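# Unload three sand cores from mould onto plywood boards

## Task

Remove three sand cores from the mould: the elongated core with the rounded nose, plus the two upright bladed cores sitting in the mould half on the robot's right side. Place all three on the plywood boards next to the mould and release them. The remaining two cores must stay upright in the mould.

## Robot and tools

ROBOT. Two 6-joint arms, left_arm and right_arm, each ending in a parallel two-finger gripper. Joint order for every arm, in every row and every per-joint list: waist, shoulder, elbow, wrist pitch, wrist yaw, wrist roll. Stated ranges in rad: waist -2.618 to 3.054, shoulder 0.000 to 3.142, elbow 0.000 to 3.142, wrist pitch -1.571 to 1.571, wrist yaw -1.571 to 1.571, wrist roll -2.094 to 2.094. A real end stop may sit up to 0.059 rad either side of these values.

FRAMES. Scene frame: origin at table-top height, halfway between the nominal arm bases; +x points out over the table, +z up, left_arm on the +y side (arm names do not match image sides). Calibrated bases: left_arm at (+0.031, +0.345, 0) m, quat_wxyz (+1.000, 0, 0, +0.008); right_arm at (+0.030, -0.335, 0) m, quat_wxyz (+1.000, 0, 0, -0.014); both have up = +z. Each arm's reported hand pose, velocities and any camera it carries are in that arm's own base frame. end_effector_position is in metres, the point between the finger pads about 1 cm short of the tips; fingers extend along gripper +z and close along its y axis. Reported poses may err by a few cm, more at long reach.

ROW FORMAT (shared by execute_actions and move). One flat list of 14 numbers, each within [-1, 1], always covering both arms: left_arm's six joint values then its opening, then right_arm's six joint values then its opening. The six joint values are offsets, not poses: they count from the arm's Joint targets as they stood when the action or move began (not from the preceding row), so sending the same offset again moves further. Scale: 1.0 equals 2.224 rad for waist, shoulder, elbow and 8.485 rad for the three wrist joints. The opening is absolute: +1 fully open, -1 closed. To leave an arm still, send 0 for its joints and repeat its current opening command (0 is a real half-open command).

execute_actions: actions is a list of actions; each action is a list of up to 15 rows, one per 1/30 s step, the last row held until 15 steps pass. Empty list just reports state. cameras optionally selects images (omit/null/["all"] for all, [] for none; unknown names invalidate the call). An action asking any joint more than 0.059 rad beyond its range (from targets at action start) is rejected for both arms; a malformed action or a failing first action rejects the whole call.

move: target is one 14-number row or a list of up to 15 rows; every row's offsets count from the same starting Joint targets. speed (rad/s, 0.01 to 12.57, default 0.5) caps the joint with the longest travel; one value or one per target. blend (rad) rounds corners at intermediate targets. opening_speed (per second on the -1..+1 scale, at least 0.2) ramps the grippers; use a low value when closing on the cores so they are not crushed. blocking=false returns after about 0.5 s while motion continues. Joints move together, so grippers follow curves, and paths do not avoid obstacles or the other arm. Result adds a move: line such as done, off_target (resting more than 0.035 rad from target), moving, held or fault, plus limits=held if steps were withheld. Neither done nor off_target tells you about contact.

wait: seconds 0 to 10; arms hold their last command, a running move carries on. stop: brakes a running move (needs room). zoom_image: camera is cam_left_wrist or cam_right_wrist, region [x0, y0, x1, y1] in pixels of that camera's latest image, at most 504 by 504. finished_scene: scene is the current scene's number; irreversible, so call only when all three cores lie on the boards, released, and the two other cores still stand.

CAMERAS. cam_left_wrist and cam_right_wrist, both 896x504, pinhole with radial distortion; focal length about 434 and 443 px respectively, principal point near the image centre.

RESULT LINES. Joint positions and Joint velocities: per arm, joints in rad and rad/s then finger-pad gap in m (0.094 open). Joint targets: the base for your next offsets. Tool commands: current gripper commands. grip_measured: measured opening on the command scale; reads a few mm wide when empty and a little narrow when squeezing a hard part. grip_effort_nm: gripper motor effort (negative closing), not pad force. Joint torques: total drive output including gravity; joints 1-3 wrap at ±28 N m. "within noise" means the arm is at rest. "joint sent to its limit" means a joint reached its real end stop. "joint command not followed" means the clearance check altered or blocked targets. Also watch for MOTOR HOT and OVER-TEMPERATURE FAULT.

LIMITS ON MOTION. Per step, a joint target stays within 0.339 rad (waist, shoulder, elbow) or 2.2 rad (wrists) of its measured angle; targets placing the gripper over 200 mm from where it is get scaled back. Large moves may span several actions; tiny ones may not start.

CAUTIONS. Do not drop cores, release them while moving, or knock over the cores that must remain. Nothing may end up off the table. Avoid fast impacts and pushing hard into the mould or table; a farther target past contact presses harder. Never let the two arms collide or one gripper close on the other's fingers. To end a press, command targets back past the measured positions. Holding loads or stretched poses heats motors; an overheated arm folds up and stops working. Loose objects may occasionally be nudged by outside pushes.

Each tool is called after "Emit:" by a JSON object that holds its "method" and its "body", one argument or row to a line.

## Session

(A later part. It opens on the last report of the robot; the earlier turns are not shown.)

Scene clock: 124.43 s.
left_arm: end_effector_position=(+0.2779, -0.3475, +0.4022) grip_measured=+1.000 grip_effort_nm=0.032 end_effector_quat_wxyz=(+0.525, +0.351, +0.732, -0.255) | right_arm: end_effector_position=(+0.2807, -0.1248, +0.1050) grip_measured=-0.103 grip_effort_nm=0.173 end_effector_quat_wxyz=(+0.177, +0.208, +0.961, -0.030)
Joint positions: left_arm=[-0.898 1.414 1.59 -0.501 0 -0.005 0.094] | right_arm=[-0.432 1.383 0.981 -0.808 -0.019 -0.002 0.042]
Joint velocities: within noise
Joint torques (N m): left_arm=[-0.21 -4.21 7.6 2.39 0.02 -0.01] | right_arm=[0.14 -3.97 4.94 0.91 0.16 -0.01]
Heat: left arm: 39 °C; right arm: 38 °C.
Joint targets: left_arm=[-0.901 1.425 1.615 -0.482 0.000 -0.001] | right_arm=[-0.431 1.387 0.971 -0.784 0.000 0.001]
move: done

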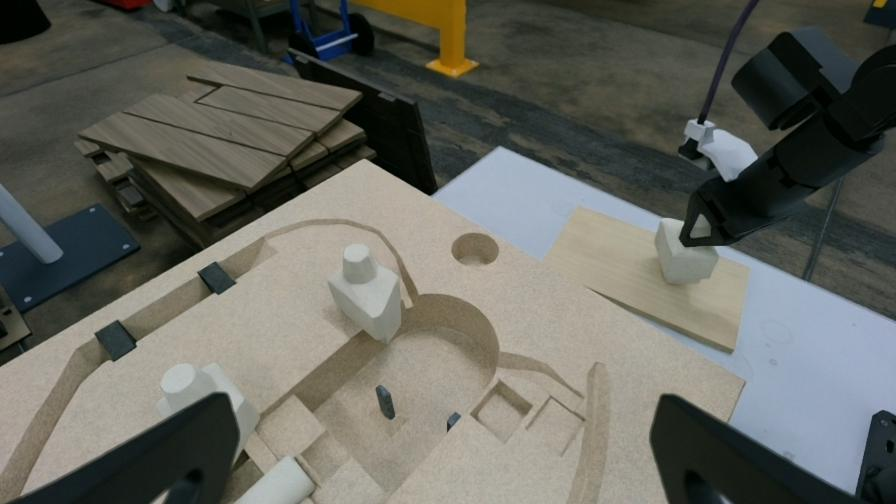

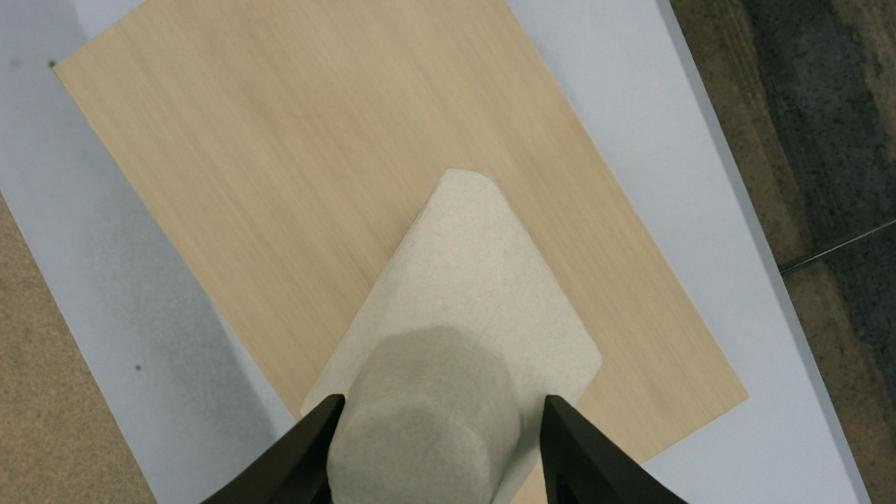

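Emit:
{"method": "move", "body": {
  "target": [0,0,0,0,0,0,1,0,0,0,0,0,0,0.3],
  "opening_speed": 0.6
}}

Emit:
{"method": "move", "body": {
  "target": [0,0,0,0,0,0,1,0,0,0.16,-0.03,0,0,0.3]
}}

Emit:
{"method": "zoom_image", "body": {
  "camera": "cam_left_wrist",
  "region": [620, 180, 800, 360]
}}

Scene clock: 127.87 s.
left_arm: end_effector_position=(+0.2779, -0.3475, +0.4022) grip_measured=+1.000 grip_effort_nm=0.032 end_effector_quat_wxyz=(+0.525, +0.351, +0.732, -0.255) | right_arm: end_effector_position=(+0.2794, -0.1250, +0.1035) grip_measured=+0.297 grip_effort_nm=0.173 end_effector_quat_wxyz=(+0.175, +0.209, +0.962, -0.031)
Joint positions: left_arm=[-0.898 1.414 1.59 -0.501 0 -0.005 0.094] | right_arm=[-0.432 1.383 0.977 -0.808 -0.014 -0.002 0.061]
Joint velocities: within noise
Joint torques (N m): left_arm=[-0.13 -4.23 7.41 2.39 0.01 0] | right_arm=[0.16 -3.97 5.29 0.9 0.12 0]
Heat: left arm: 39 °C; right arm: 37 °C.
Joint targets: left_arm=[-0.901 1.425 1.615 -0.482 0.000 -0.001] | right_arm=[-0.431 1.387 0.972 -0.784 0.000 0.001]
move: done

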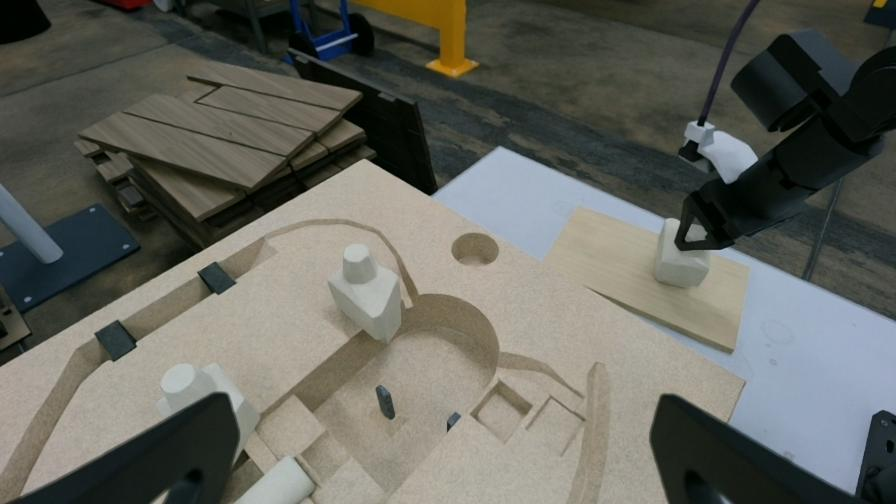

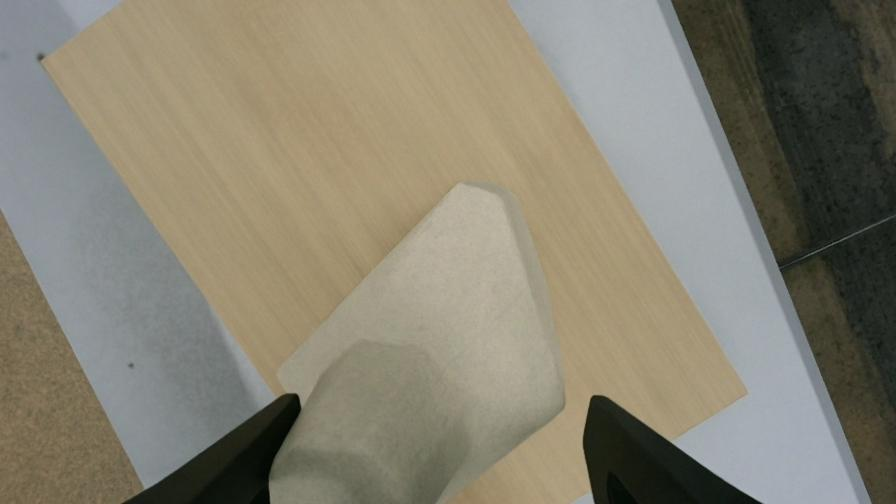

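Scene clock: 129.33 s.
left_arm: end_effector_position=(+0.2779, -0.3475, +0.4022) grip_measured=+1.000 grip_effort_nm=0.027 end_effector_quat_wxyz=(+0.525, +0.351, +0.732, -0.255) | right_arm: end_effector_position=(+0.3014, -0.1370, +0.1948) grip_measured=+0.297 grip_effort_nm=0.168 end_effector_quat_wxyz=(+0.223, +0.207, +0.951, -0.047)
Joint positions: left_arm=[-0.898 1.414 1.59 -0.501 0 -0.005 0.094] | right_arm=[-0.432 1.386 1.303 -1.026 -0.005 -0.002 0.061]
Joint velocities: within noise
Joint torques (N m): left_arm=[-0.2 -4.16 7.46 2.39 0.02 0] | right_arm=[0.17 -4.37 7.71 0.69 0.04 0]
Heat: left arm: 39 °C; right arm: 37 °C.
Joint targets: left_arm=[-0.901 1.425 1.615 -0.482 0.000 -0.001] | right_arm=[-0.431 1.387 1.327 -1.039 0.000 0.001]
move: done

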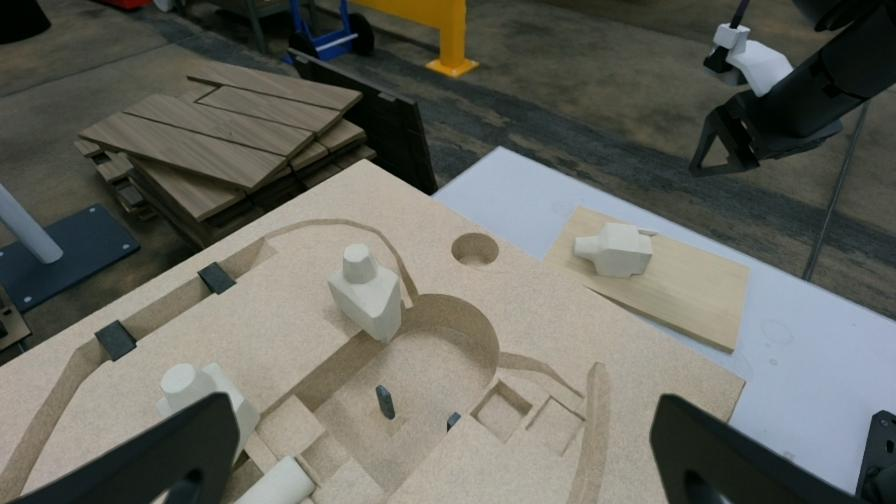

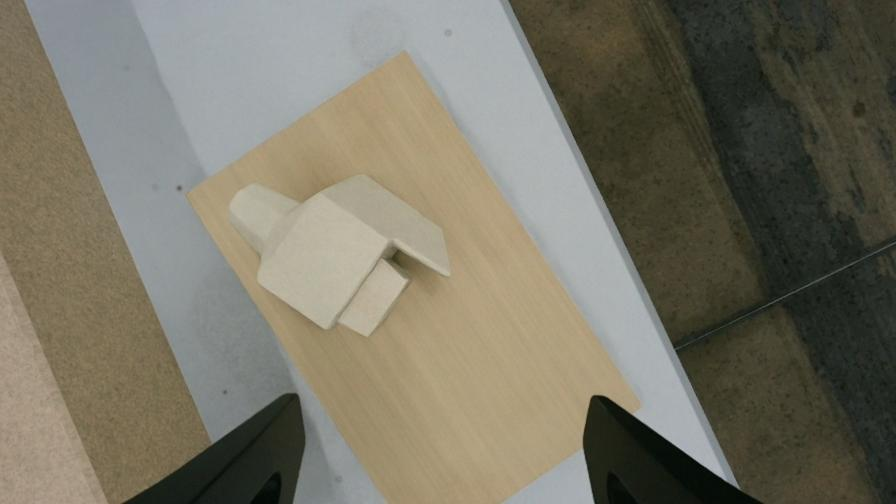

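Scaled by 2.800.

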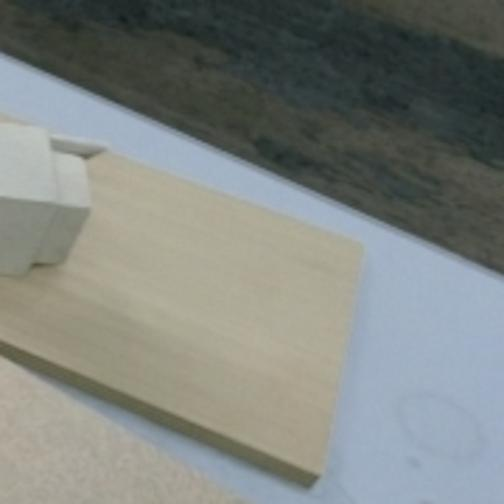

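Emit:
{"method": "move", "body": {
  "target": [
    [0,0,0,0,0,0,1,0.05,0.05,0.2,-0.001,0,0,0.3],
    [0,0,0,0,0,0,1,0.35,0.266,0.314,-0.001,0,0,0.3]
  ],
  "speed": 0.6
}}

Scene clock: 152.57 s.
left_arm: end_effector_position=(+0.2779, -0.3475, +0.4022) grip_measured=+1.000 grip_effort_nm=0.032 end_effector_quat_wxyz=(+0.525, +0.351, +0.732, -0.255) | right_arm: end_effector_position=(+0.4658, +0.1734, +0.2149) grip_measured=+0.297 grip_effort_nm=0.168 end_effector_quat_wxyz=(+0.267, -0.171, +0.947, +0.049)
Joint positions: left_arm=[-0.898 1.414 1.59 -0.501 0 -0.005 0.094] | right_arm=[0.353 1.974 1.995 -1.042 -0.003 -0.002 0.061]
Joint velocities: within noise
Joint torques (N m): left_arm=[-0.09 -4.21 7.46 2.38 -0.01 0] | right_arm=[-0.44 -8.81 8.16 0.88 0.03 -0.01]
Heat: left arm: 40 °C; right arm: 37 °C.
Joint targets: left_arm=[-0.901 1.425 1.615 -0.482 0.000 -0.001] | right_arm=[0.348 1.979 2.026 -1.048 0.000 0.001]
move: done

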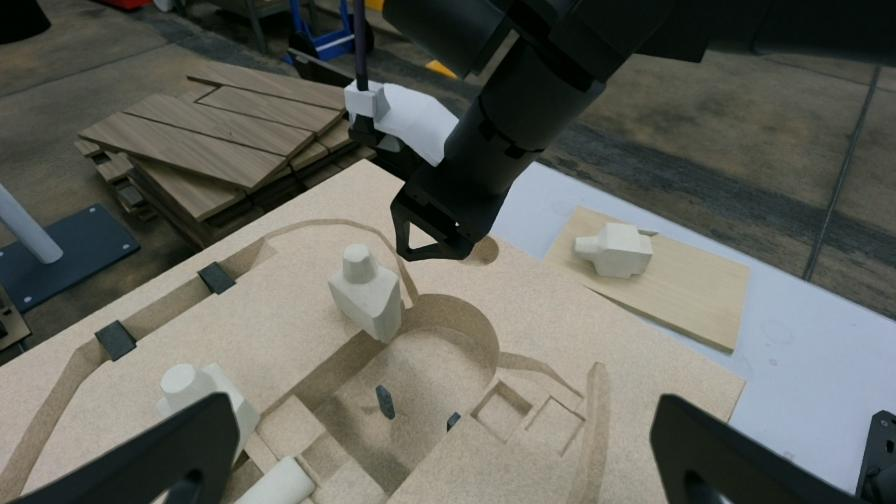

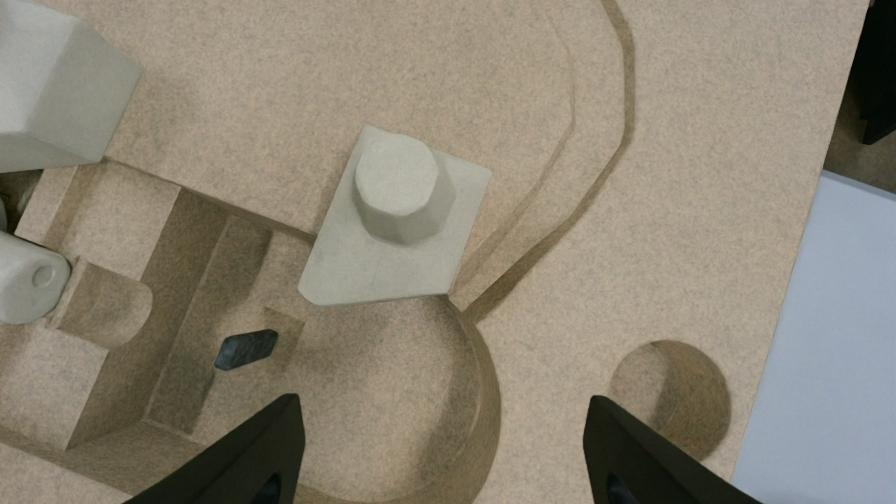

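Emit:
{"method": "move", "body": {
  "target": [
    [0,0,0,0,0,0,1,0.013,0,0,0,0,0,0.3],
    [0,0,0,0,0,0,1,0.013,0.1147,0.0576,0.0163,0,0,0.3]
  ],
  "speed": 0.25
}}

Scene clock: 162.47 s.
left_arm: end_effector_position=(+0.2779, -0.3475, +0.4023) grip_measured=+1.000 grip_effort_nm=0.032 end_effector_quat_wxyz=(+0.525, +0.351, +0.732, -0.255) | right_arm: end_effector_position=(+0.5187, +0.2044, +0.1515) grip_measured=+0.297 grip_effort_nm=0.168 end_effector_quat_wxyz=(+0.263, -0.180, +0.947, +0.051)
Joint positions: left_arm=[-0.898 1.414 1.59 -0.501 0 -0.005 0.094] | right_arm=[0.373 2.221 2.122 -0.931 -0.003 -0.002 0.061]
Joint velocities: within noise
Joint torques (N m): left_arm=[-0.12 -4.16 7.53 2.39 0.02 0] | right_arm=[0.36 -10.07 8.38 1.12 0.02 -0.02]
Heat: left arm: 41 °C; right arm: 37 °C.
Joint targets: left_arm=[-0.901 1.425 1.615 -0.482 0.000 -0.001] | right_arm=[0.377 2.234 2.154 -0.909 0.000 0.000]
move: done

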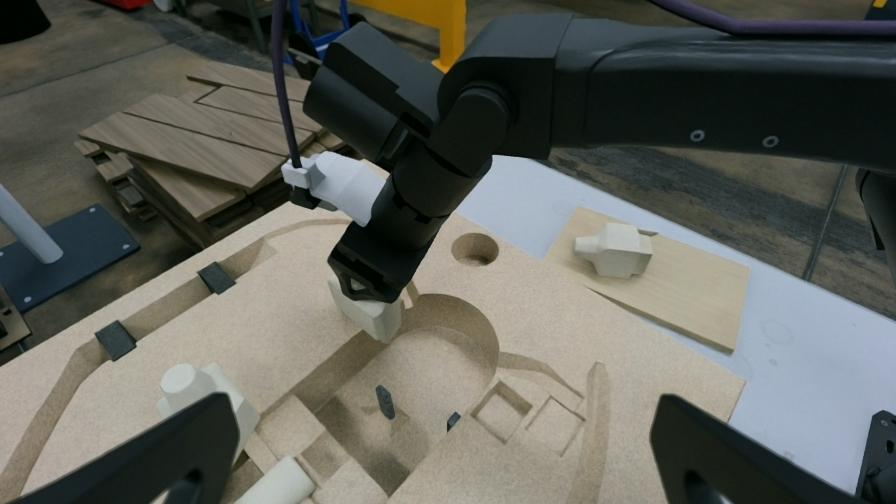

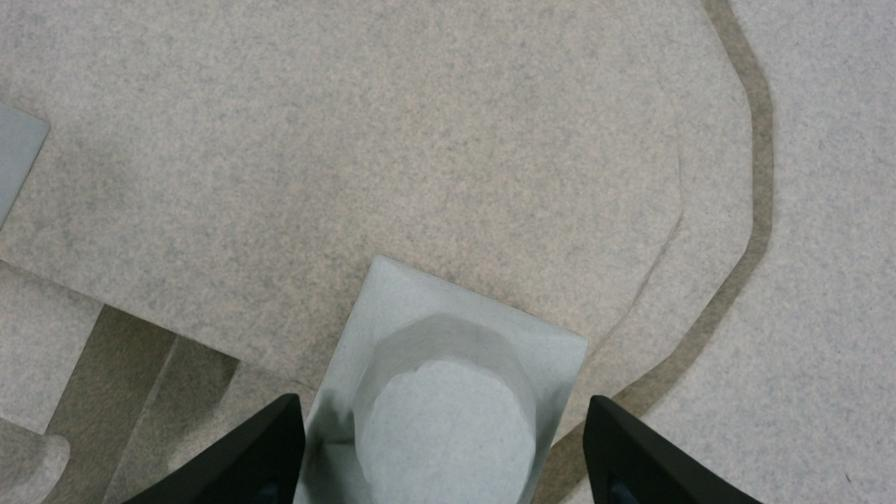

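Emit:
{"method": "move", "body": {
  "target": [0,0,0,0,0,0,1,0,0,0,0,0,0,-0.55],
  "opening_speed": 0.4,
  "cameras": []
}}

Emit:
{"method": "move", "body": {
  "target": [
    [0,0,0,0,0,0,1,0,0.0144,0.0638,-0.0143,0,0,-0.55],
    [0,0,0,0,0,0,1,0,-0.098,0.004,-0.028,0,0,-0.55]
  ],
  "speed": [0.15,0.3]
}}

Scene clock: 227.63 s.
left_arm: end_effector_position=(+0.2779, -0.3475, +0.4023) grip_measured=+1.000 grip_effort_nm=0.032 end_effector_quat_wxyz=(+0.525, +0.351, +0.732, -0.255) | right_arm: end_effector_position=(+0.5203, +0.2073, +0.1553) grip_measured=-0.273 grip_effort_nm=-0.999 end_effector_quat_wxyz=(+0.268, -0.177, +0.945, +0.055)
Joint positions: left_arm=[-0.898 1.414 1.59 -0.501 0 -0.005 0.094] | right_arm=[0.375 2.221 2.13 -0.925 -0.007 0.008 0.034]
Joint velocities: within noise
Joint torques (N m): left_arm=[-0.17 -4.15 7.5 2.38 0.01 -0.02] | right_arm=[0.1 -10.06 7.72 1.08 0.06 -0.11]
Heat: left arm: 43 °C; right arm: 40 °C.
Joint targets: left_arm=[-0.901 1.425 1.615 -0.482 0.000 -0.001] | right_arm=[0.377 2.234 2.154 -0.909 0.000 0.001]
move: done
No camera images: "cameras" was empty.

Scene clock: 230.10 s.
left_arm: end_effector_position=(+0.2779, -0.3475, +0.4023) grip_measured=+1.000 grip_effort_nm=0.037 end_effector_quat_wxyz=(+0.525, +0.351, +0.732, -0.255) | right_arm: end_effector_position=(+0.4664, +0.1852, +0.2129) grip_measured=-0.278 grip_effort_nm=-1.004 end_effector_quat_wxyz=(+0.238, -0.178, +0.954, +0.047)
Joint positions: left_arm=[-0.898 1.414 1.59 -0.501 0 -0.005 0.094] | right_arm=[0.375 2.07 2.159 -1.17 -0.002 0.007 0.034]
Joint velocities: within noise
Joint torques (N m): left_arm=[-0.18 -4.22 7.56 2.4 0.01 0] | right_arm=[0.13 -14.16 5.79 1.07 0.01 -0.11]
Heat: left arm: 43 °C; right arm: 41 °C.
Joint targets: left_arm=[-0.901 1.425 1.615 -0.482 0.000 -0.001] | right_arm=[0.377 2.016 2.163 -1.147 0.000 0.000]
move: off_target (right_arm); right_arm: the shoulder is farthest, 0.054 rad from its target

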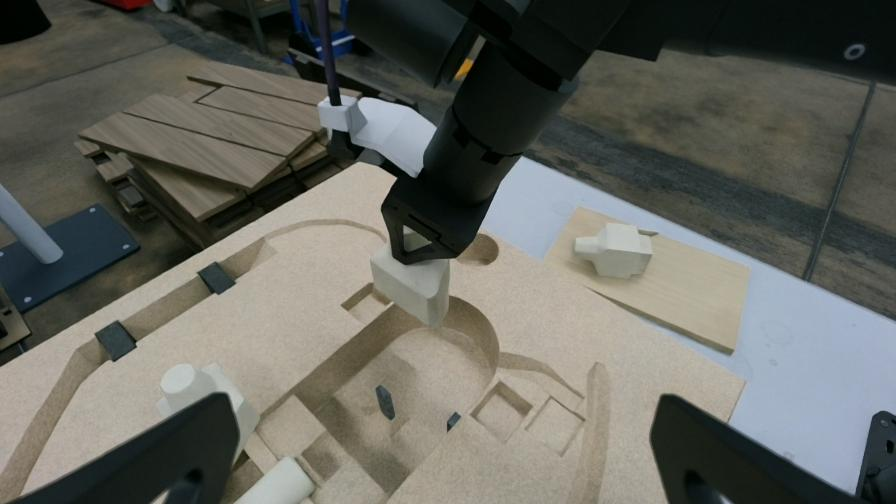

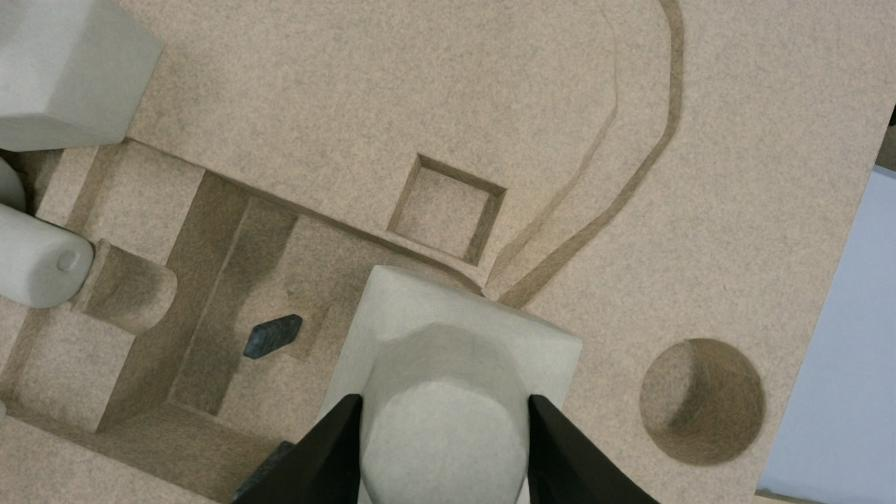

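Emit:
{"method": "move", "body": {
  "target": [0,0,0,0,0,0,1,-0.1106,-0.2995,-0.4105,-0.0382,0.0766,-0.2416,-0.55],
  "speed": 0.8
}}

Emit:
{"method": "zoom_image", "body": {
  "camera": "cam_left_wrist",
  "region": [540, 60, 896, 380]
}}

Scene clock: 239.40 s.
left_arm: end_effector_position=(+0.2779, -0.3475, +0.4023) grip_measured=+1.000 grip_effort_nm=0.032 end_effector_quat_wxyz=(+0.525, +0.351, +0.732, -0.255) | right_arm: end_effector_position=(+0.2294, -0.0689, +0.1882) grip_measured=-0.278 grip_effort_nm=-1.004 end_effector_quat_wxyz=(+0.243, +0.846, -0.444, +0.167)
Joint positions: left_arm=[-0.898 1.414 1.59 -0.501 0 -0.005 0.094] | right_arm=[0.136 1.379 1.25 -1.452 0.598 -2.037 0.034]
Joint velocities: within noise
Joint torques (N m): left_arm=[-0.1 -4.22 7.51 2.4 -0.01 0] | right_arm=[-0.43 -6.2 5.05 -0.07 0.73 -0.2]
Heat: left arm: 43 °C; right arm: 42 °C.
Joint targets: left_arm=[-0.901 1.425 1.615 -0.482 0.000 -0.001] | right_arm=[0.131 1.350 1.250 -1.471 0.650 -2.049]
move: off_target (right_arm); right_arm: the wrist yaw is farthest, 0.052 rad from its target

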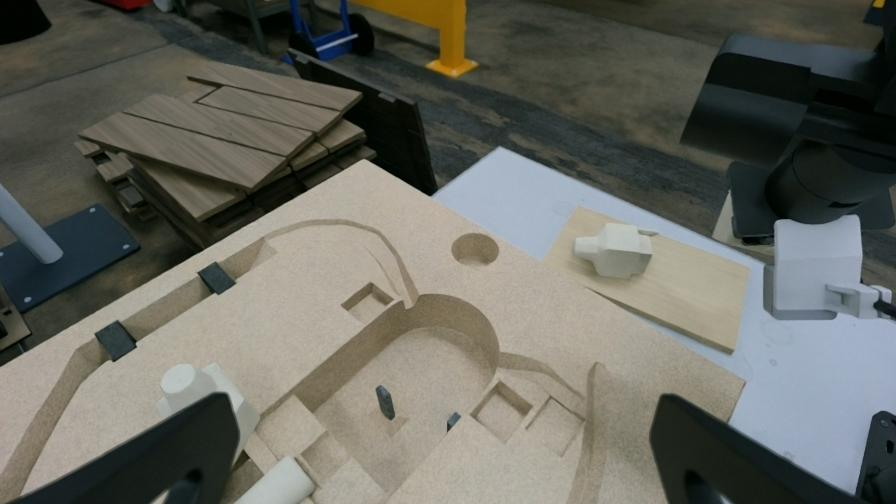

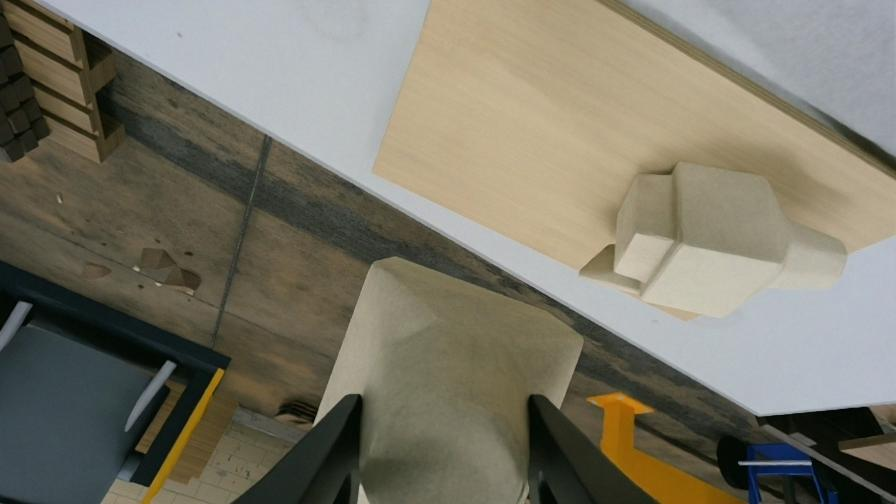

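Scaled by 1.416.

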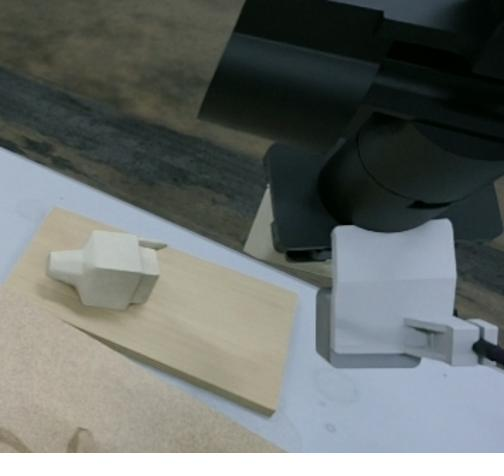

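Emit:
{"method": "move", "body": {
  "target": [0,0,0,0,0,0,1,0,0.0279,-0.1394,0.0437,0.006,0,-0.55],
  "speed": 0.3
}}

Emit:
{"method": "zoom_image", "body": {
  "camera": "cam_left_wrist",
  "region": [540, 60, 896, 380]
}}

Scene clock: 247.70 s.
left_arm: end_effector_position=(+0.2779, -0.3475, +0.4023) grip_measured=+1.000 grip_effort_nm=0.022 end_effector_quat_wxyz=(+0.525, +0.351, +0.732, -0.255) | right_arm: end_effector_position=(+0.2335, -0.0753, +0.1083) grip_measured=-0.278 grip_effort_nm=-1.004 end_effector_quat_wxyz=(+0.261, +0.840, -0.440, +0.180)
Joint positions: left_arm=[-0.898 1.414 1.59 -0.501 0 -0.005 0.094] | right_arm=[0.136 1.412 0.938 -1.108 0.646 -2.038 0.034]
Joint velocities: within noise
Joint torques (N m): left_arm=[-0.2 -4.16 7.47 2.38 0.01 0] | right_arm=[-0.46 -4.03 5.16 0.15 0.85 -0.16]
Heat: left arm: 44 °C; right arm: 39 °C.
Joint targets: left_arm=[-0.901 1.425 1.615 -0.482 0.000 -0.001] | right_arm=[0.131 1.412 0.940 -1.100 0.701 -2.049]
move: off_target (right_arm); right_arm: the wrist yaw is farthest, 0.055 rad from its target

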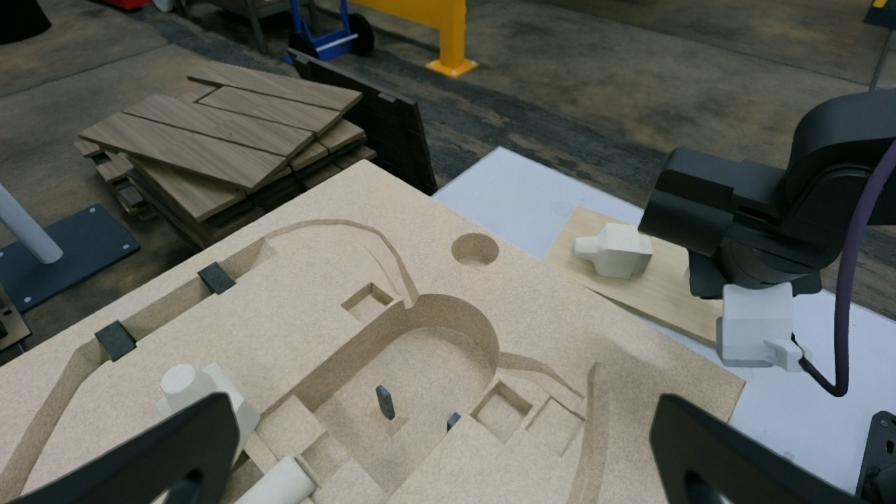

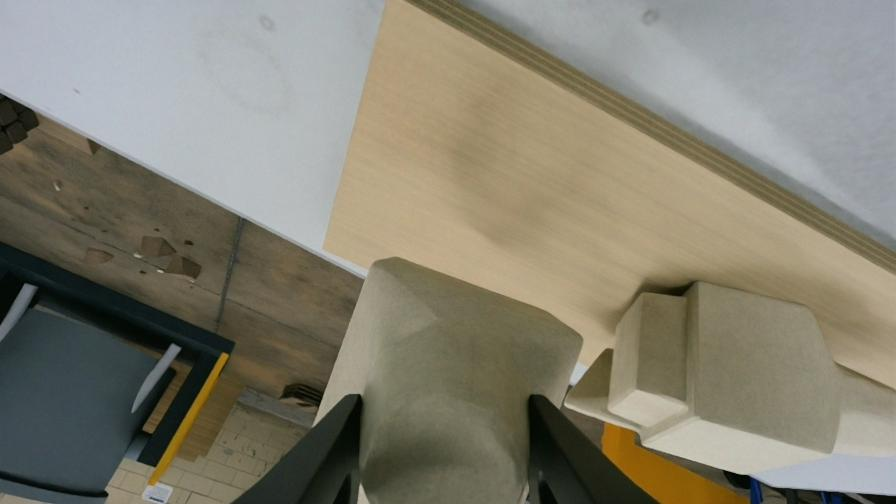

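Scaled by 1.416.

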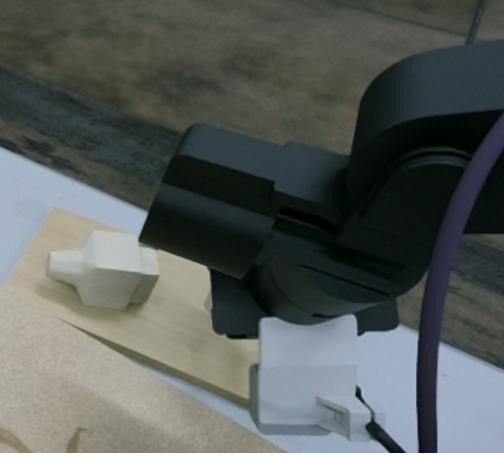

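Emit:
{"method": "move", "body": {
  "target": [
    [0,0,0,0,0,0,1,-0.0225,0,0,0,0,0,-0.55],
    [0,0,0,0,0,0,1,-0.0225,0.009,-0.0333,0.0113,0,0,-0.55]
  ],
  "speed": 0.15
}}

Emit:
{"method": "zoom_image", "body": {
  "camera": "cam_left_wrist",
  "region": [600, 180, 880, 440]
}}

Scene clock: 254.00 s.
left_arm: end_effector_position=(+0.2779, -0.3475, +0.4023) grip_measured=+1.000 grip_effort_nm=0.027 end_effector_quat_wxyz=(+0.525, +0.351, +0.732, -0.255) | right_arm: end_effector_position=(+0.2287, -0.0884, +0.0915) grip_measured=-0.278 grip_effort_nm=-1.009 end_effector_quat_wxyz=(+0.269, +0.830, -0.456, +0.176)
Joint positions: left_arm=[-0.898 1.414 1.59 -0.501 0 -0.005 0.094] | right_arm=[0.085 1.426 0.876 -1.029 0.654 -2.048 0.034]
Joint velocities: left_arm=[-0.046 0.007 -0.002 0.007 -0.022 -0.022 0] | right_arm=[within noise]
Joint torques (N m): left_arm=[-0.16 -4.21 7.53 2.38 0.03 0] | right_arm=[-0.34 -3.56 4.16 0.36 0.73 -0.03]
Heat: left arm: 44 °C; right arm: 38 °C.
Joint targets: left_arm=[-0.901 1.425 1.615 -0.482 0.000 -0.001] | right_arm=[0.081 1.432 0.866 -1.004 0.701 -2.049]
move: off_target (right_arm); right_arm: the wrist yaw is farthest, 0.047 rad from its target

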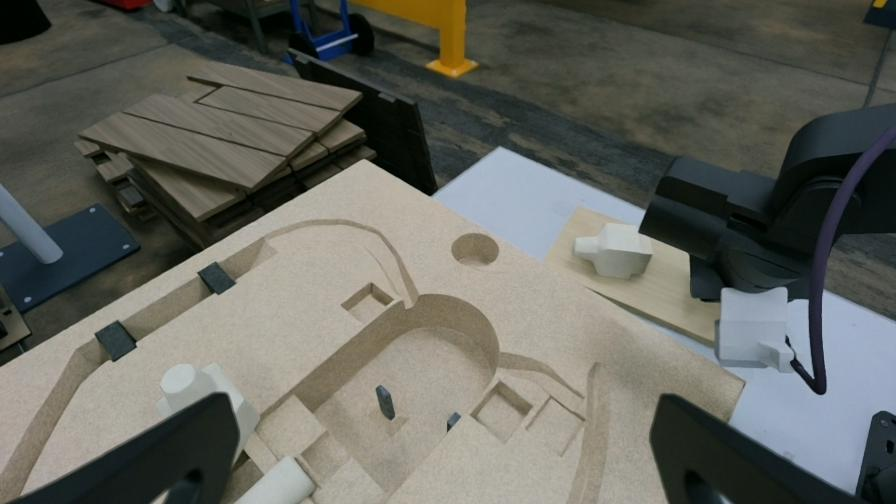

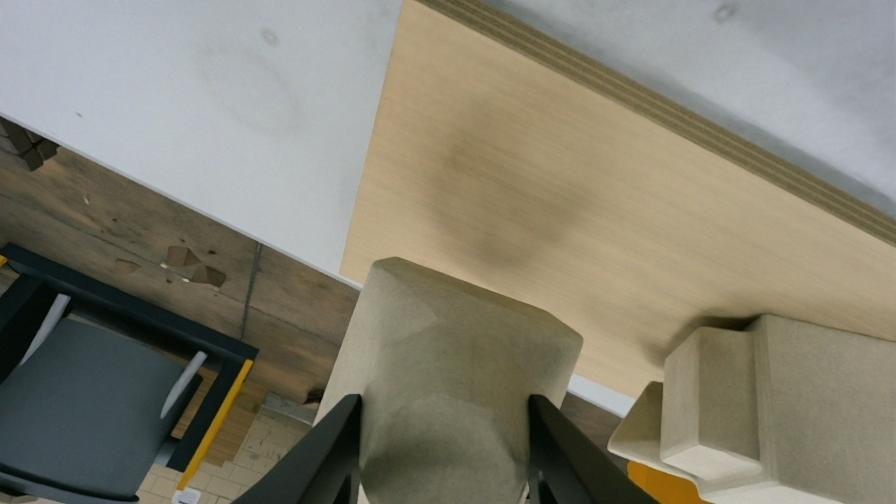

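Scaled by 1.800.

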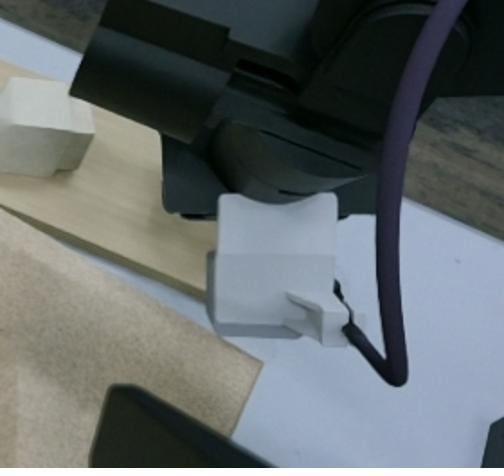

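Emit:
{"method": "move", "body": {
  "target": [0,0,0,0,0,0,1,0,0.009,-0.0162,0.0066,0,0,-0.55],
  "speed": 0.1
}}

Scene clock: 258.83 s.
left_arm: end_effector_position=(+0.2779, -0.3475, +0.4023) grip_measured=+1.000 grip_effort_nm=0.032 end_effector_quat_wxyz=(+0.525, +0.351, +0.732, -0.255) | right_arm: end_effector_position=(+0.2261, -0.0935, +0.0778) grip_measured=-0.278 grip_effort_nm=-1.004 end_effector_quat_wxyz=(+0.284, +0.828, -0.450, +0.175)
Joint positions: left_arm=[-0.898 1.414 1.59 -0.501 0 -0.005 0.094] | right_arm=[0.079 1.452 0.829 -0.969 0.68 -2.059 0.034]
Joint velocities: within noise
Joint torques (N m): left_arm=[-0.1 -4.21 7.47 2.4 0.03 0.03] | right_arm=[0.16 -4.14 4.9 0.29 0.43 0.07]
Heat: left arm: 44 °C; right arm: 37 °C.
Joint targets: left_arm=[-0.901 1.425 1.615 -0.482 0.000 -0.001] | right_arm=[0.081 1.452 0.830 -0.948 0.701 -2.049]
move: done

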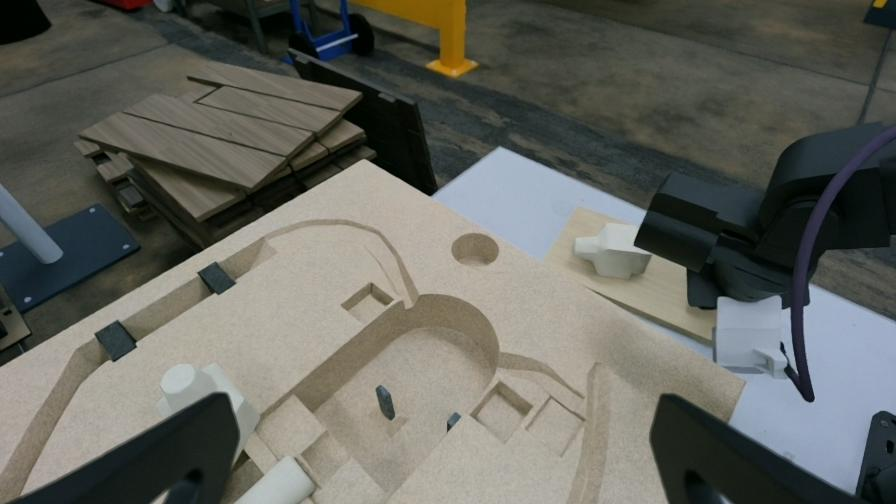

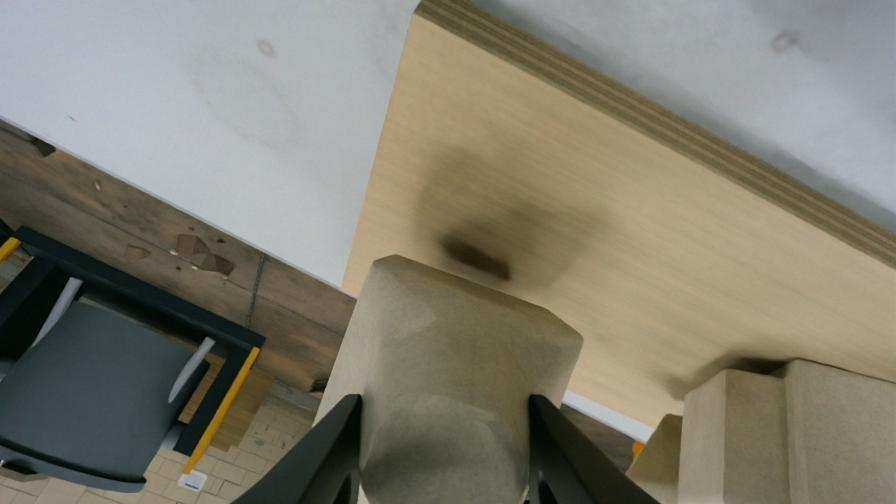

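Emit:
{"method": "move", "body": {
  "target": [0,0,0,0,0,0,1,0,0.009,-0.0162,0.0066,0.01,0,-0.55],
  "speed": 0.1
}}

Scene clock: 262.50 s.
left_arm: end_effector_position=(+0.2779, -0.3476, +0.4024) grip_measured=+1.000 grip_effort_nm=0.027 end_effector_quat_wxyz=(+0.525, +0.351, +0.732, -0.255) | right_arm: end_effector_position=(+0.2296, -0.0993, +0.0714) grip_measured=-0.278 grip_effort_nm=-1.004 end_effector_quat_wxyz=(+0.297, +0.819, -0.451, +0.194)
Joint positions: left_arm=[-0.898 1.414 1.59 -0.5 0 -0.005 0.094] | right_arm=[0.079 1.47 0.795 -0.9 0.725 -2.053 0.034]
Joint velocities: within noise
Joint torques (N m): left_arm=[-0.12 -4.21 7.46 2.41 0.02 -0.01] | right_arm=[0.17 -4 4.64 0.16 0.91 0.01]
Heat: left arm: 44 °C; right arm: 37 °C.
Joint targets: left_arm=[-0.901 1.425 1.615 -0.482 0.000 -0.001] | right_arm=[0.081 1.472 0.793 -0.892 0.786 -2.049]
move: off_target (right_arm); right_arm: the wrist yaw is farthest, 0.061 rad from its target

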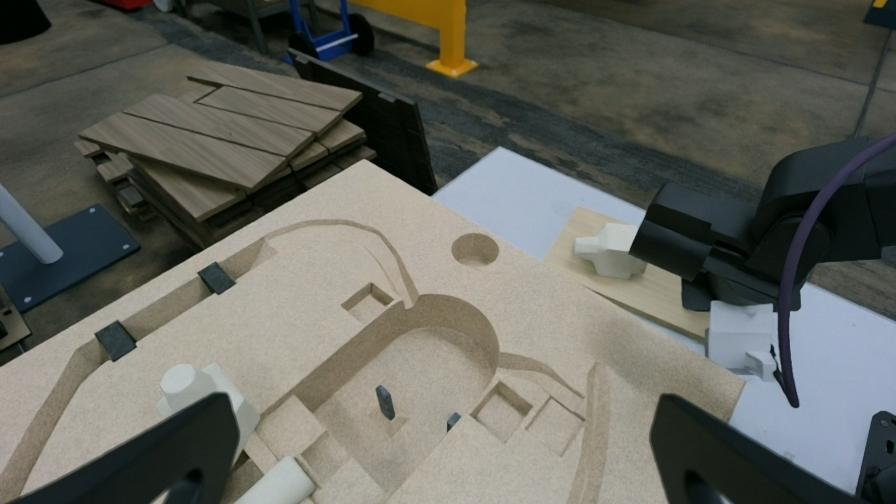

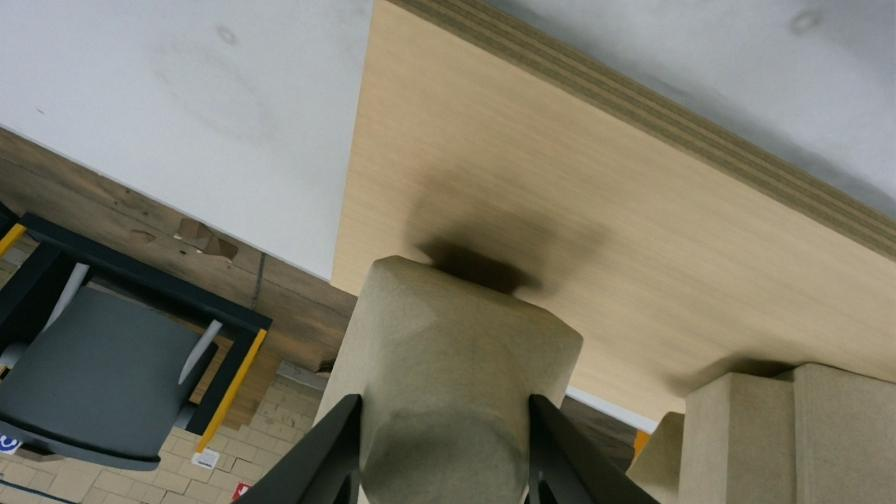

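Emit:
{"method": "move", "body": {
  "target": [0,0,0,0,0,0,1,0,0.009,-0.0172,0.0056,0.006,0,-0.55],
  "speed": 0.1
}}

Emit:
{"method": "zoom_image", "body": {
  "camera": "cam_right_wrist",
  "region": [250, 130, 754, 504]
}}

Scene clock: 265.57 s.
left_arm: end_effector_position=(+0.2779, -0.3476, +0.4024) grip_measured=+1.000 grip_effort_nm=0.032 end_effector_quat_wxyz=(+0.525, +0.351, +0.732, -0.255) | right_arm: end_effector_position=(+0.2272, -0.1065, +0.0660) grip_measured=-0.278 grip_effort_nm=-1.004 end_effector_quat_wxyz=(+0.320, +0.811, -0.445, +0.204)
Joint positions: left_arm=[-0.898 1.414 1.59 -0.5 0 -0.005 0.094] | right_arm=[0.079 1.488 0.758 -0.854 0.779 -2.052 0.034]
Joint velocities: within noise
Joint torques (N m): left_arm=[-0.16 -4.25 7.5 2.37 0.03 0] | right_arm=[0.13 -3.89 4.38 0.16 0.92 0]
Heat: left arm: 44 °C; right arm: 37 °C.
Joint targets: left_arm=[-0.901 1.425 1.615 -0.482 0.000 -0.001] | right_arm=[0.081 1.492 0.755 -0.845 0.837 -2.049]
move: off_target (right_arm); right_arm: the wrist yaw is farthest, 0.058 rad from its target

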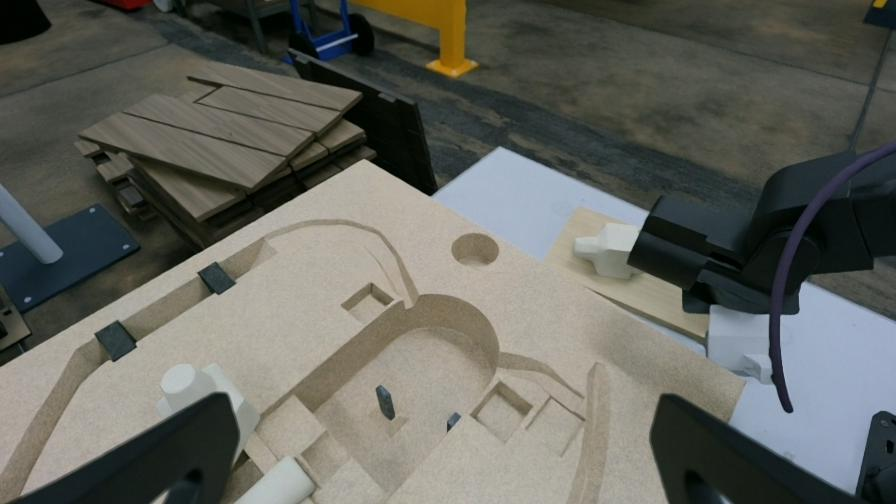

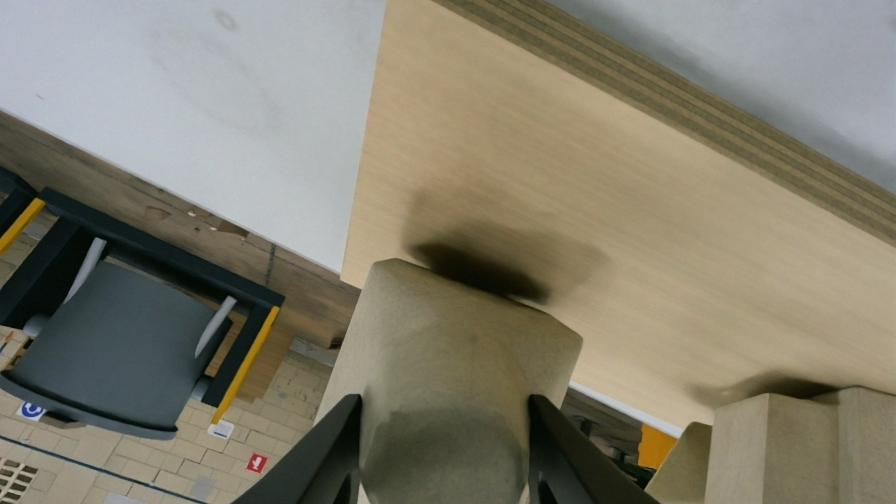

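Scaled by 1.000.

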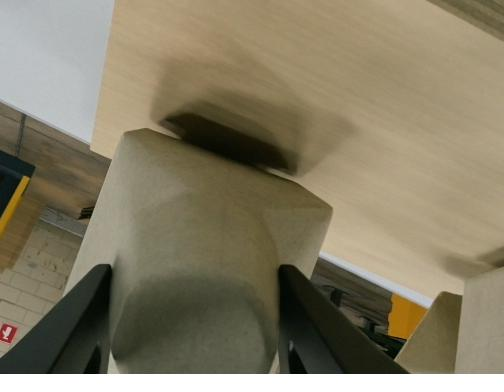

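Emit:
{"method": "move", "body": {
  "target": [0,0,0,0,0,0,1,0,0.008,-0.016,0.005,0.003,0,-0.55],
  "speed": 0.08
}}

Emit:
{"method": "zoom_image", "body": {
  "camera": "cam_right_wrist",
  "region": [250, 130, 754, 504]
}}

Scene clock: 268.70 s.
left_arm: end_effector_position=(+0.2779, -0.3476, +0.4024) grip_measured=+1.000 grip_effort_nm=0.022 end_effector_quat_wxyz=(+0.525, +0.351, +0.732, -0.255) | right_arm: end_effector_position=(+0.2257, -0.1115, +0.0612) grip_measured=-0.278 grip_effort_nm=-1.009 end_effector_quat_wxyz=(+0.335, +0.804, -0.443, +0.215)
Joint positions: left_arm=[-0.898 1.414 1.59 -0.5 0 -0.005 0.094] | right_arm=[0.079 1.502 0.726 -0.808 0.818 -2.05 0.034]
Joint velocities: within noise
Joint torques (N m): left_arm=[-0.17 -4.16 7.41 2.39 0.01 0.01] | right_arm=[0.16 -3.55 4.05 0.18 0.77 -0.03]
Heat: left arm: 44 °C; right arm: 36 °C.
Joint targets: left_arm=[-0.901 1.425 1.615 -0.482 0.000 -0.001] | right_arm=[0.081 1.510 0.720 -0.802 0.862 -2.049]
move: off_target (right_arm); right_arm: the wrist yaw is farthest, 0.045 rad from its target

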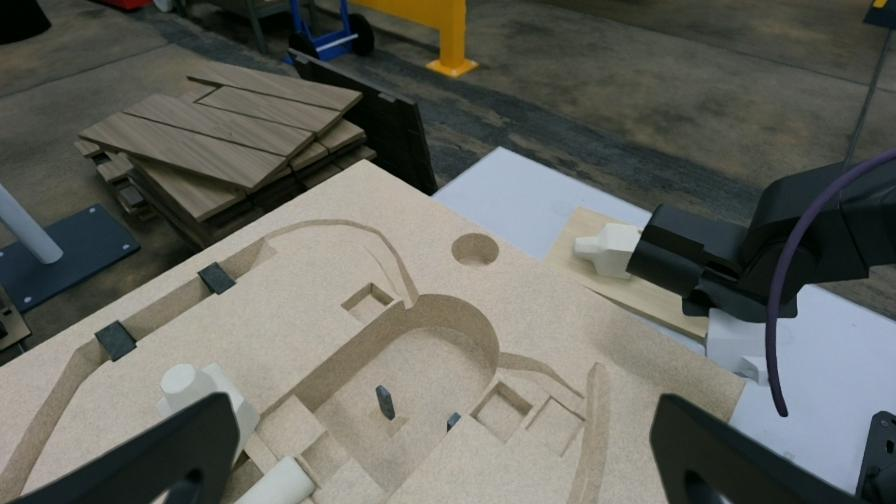

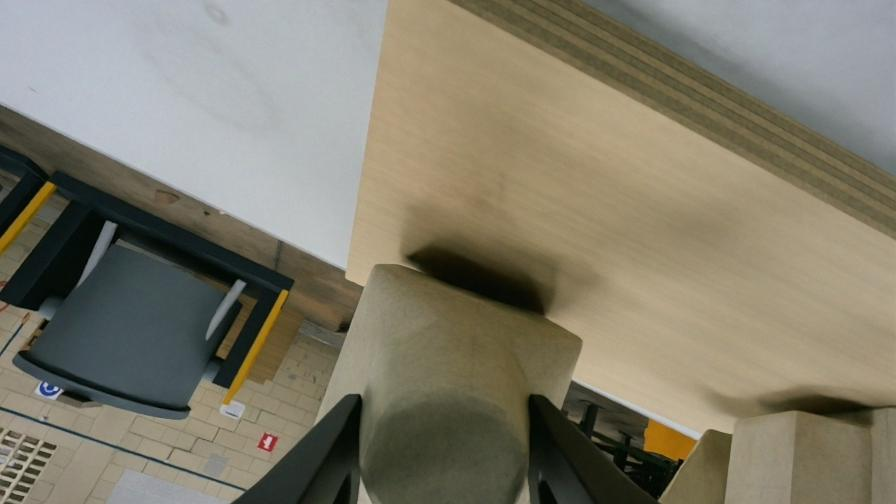

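Scaled by 1.000.

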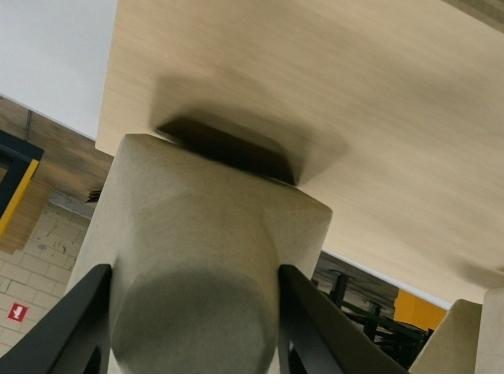

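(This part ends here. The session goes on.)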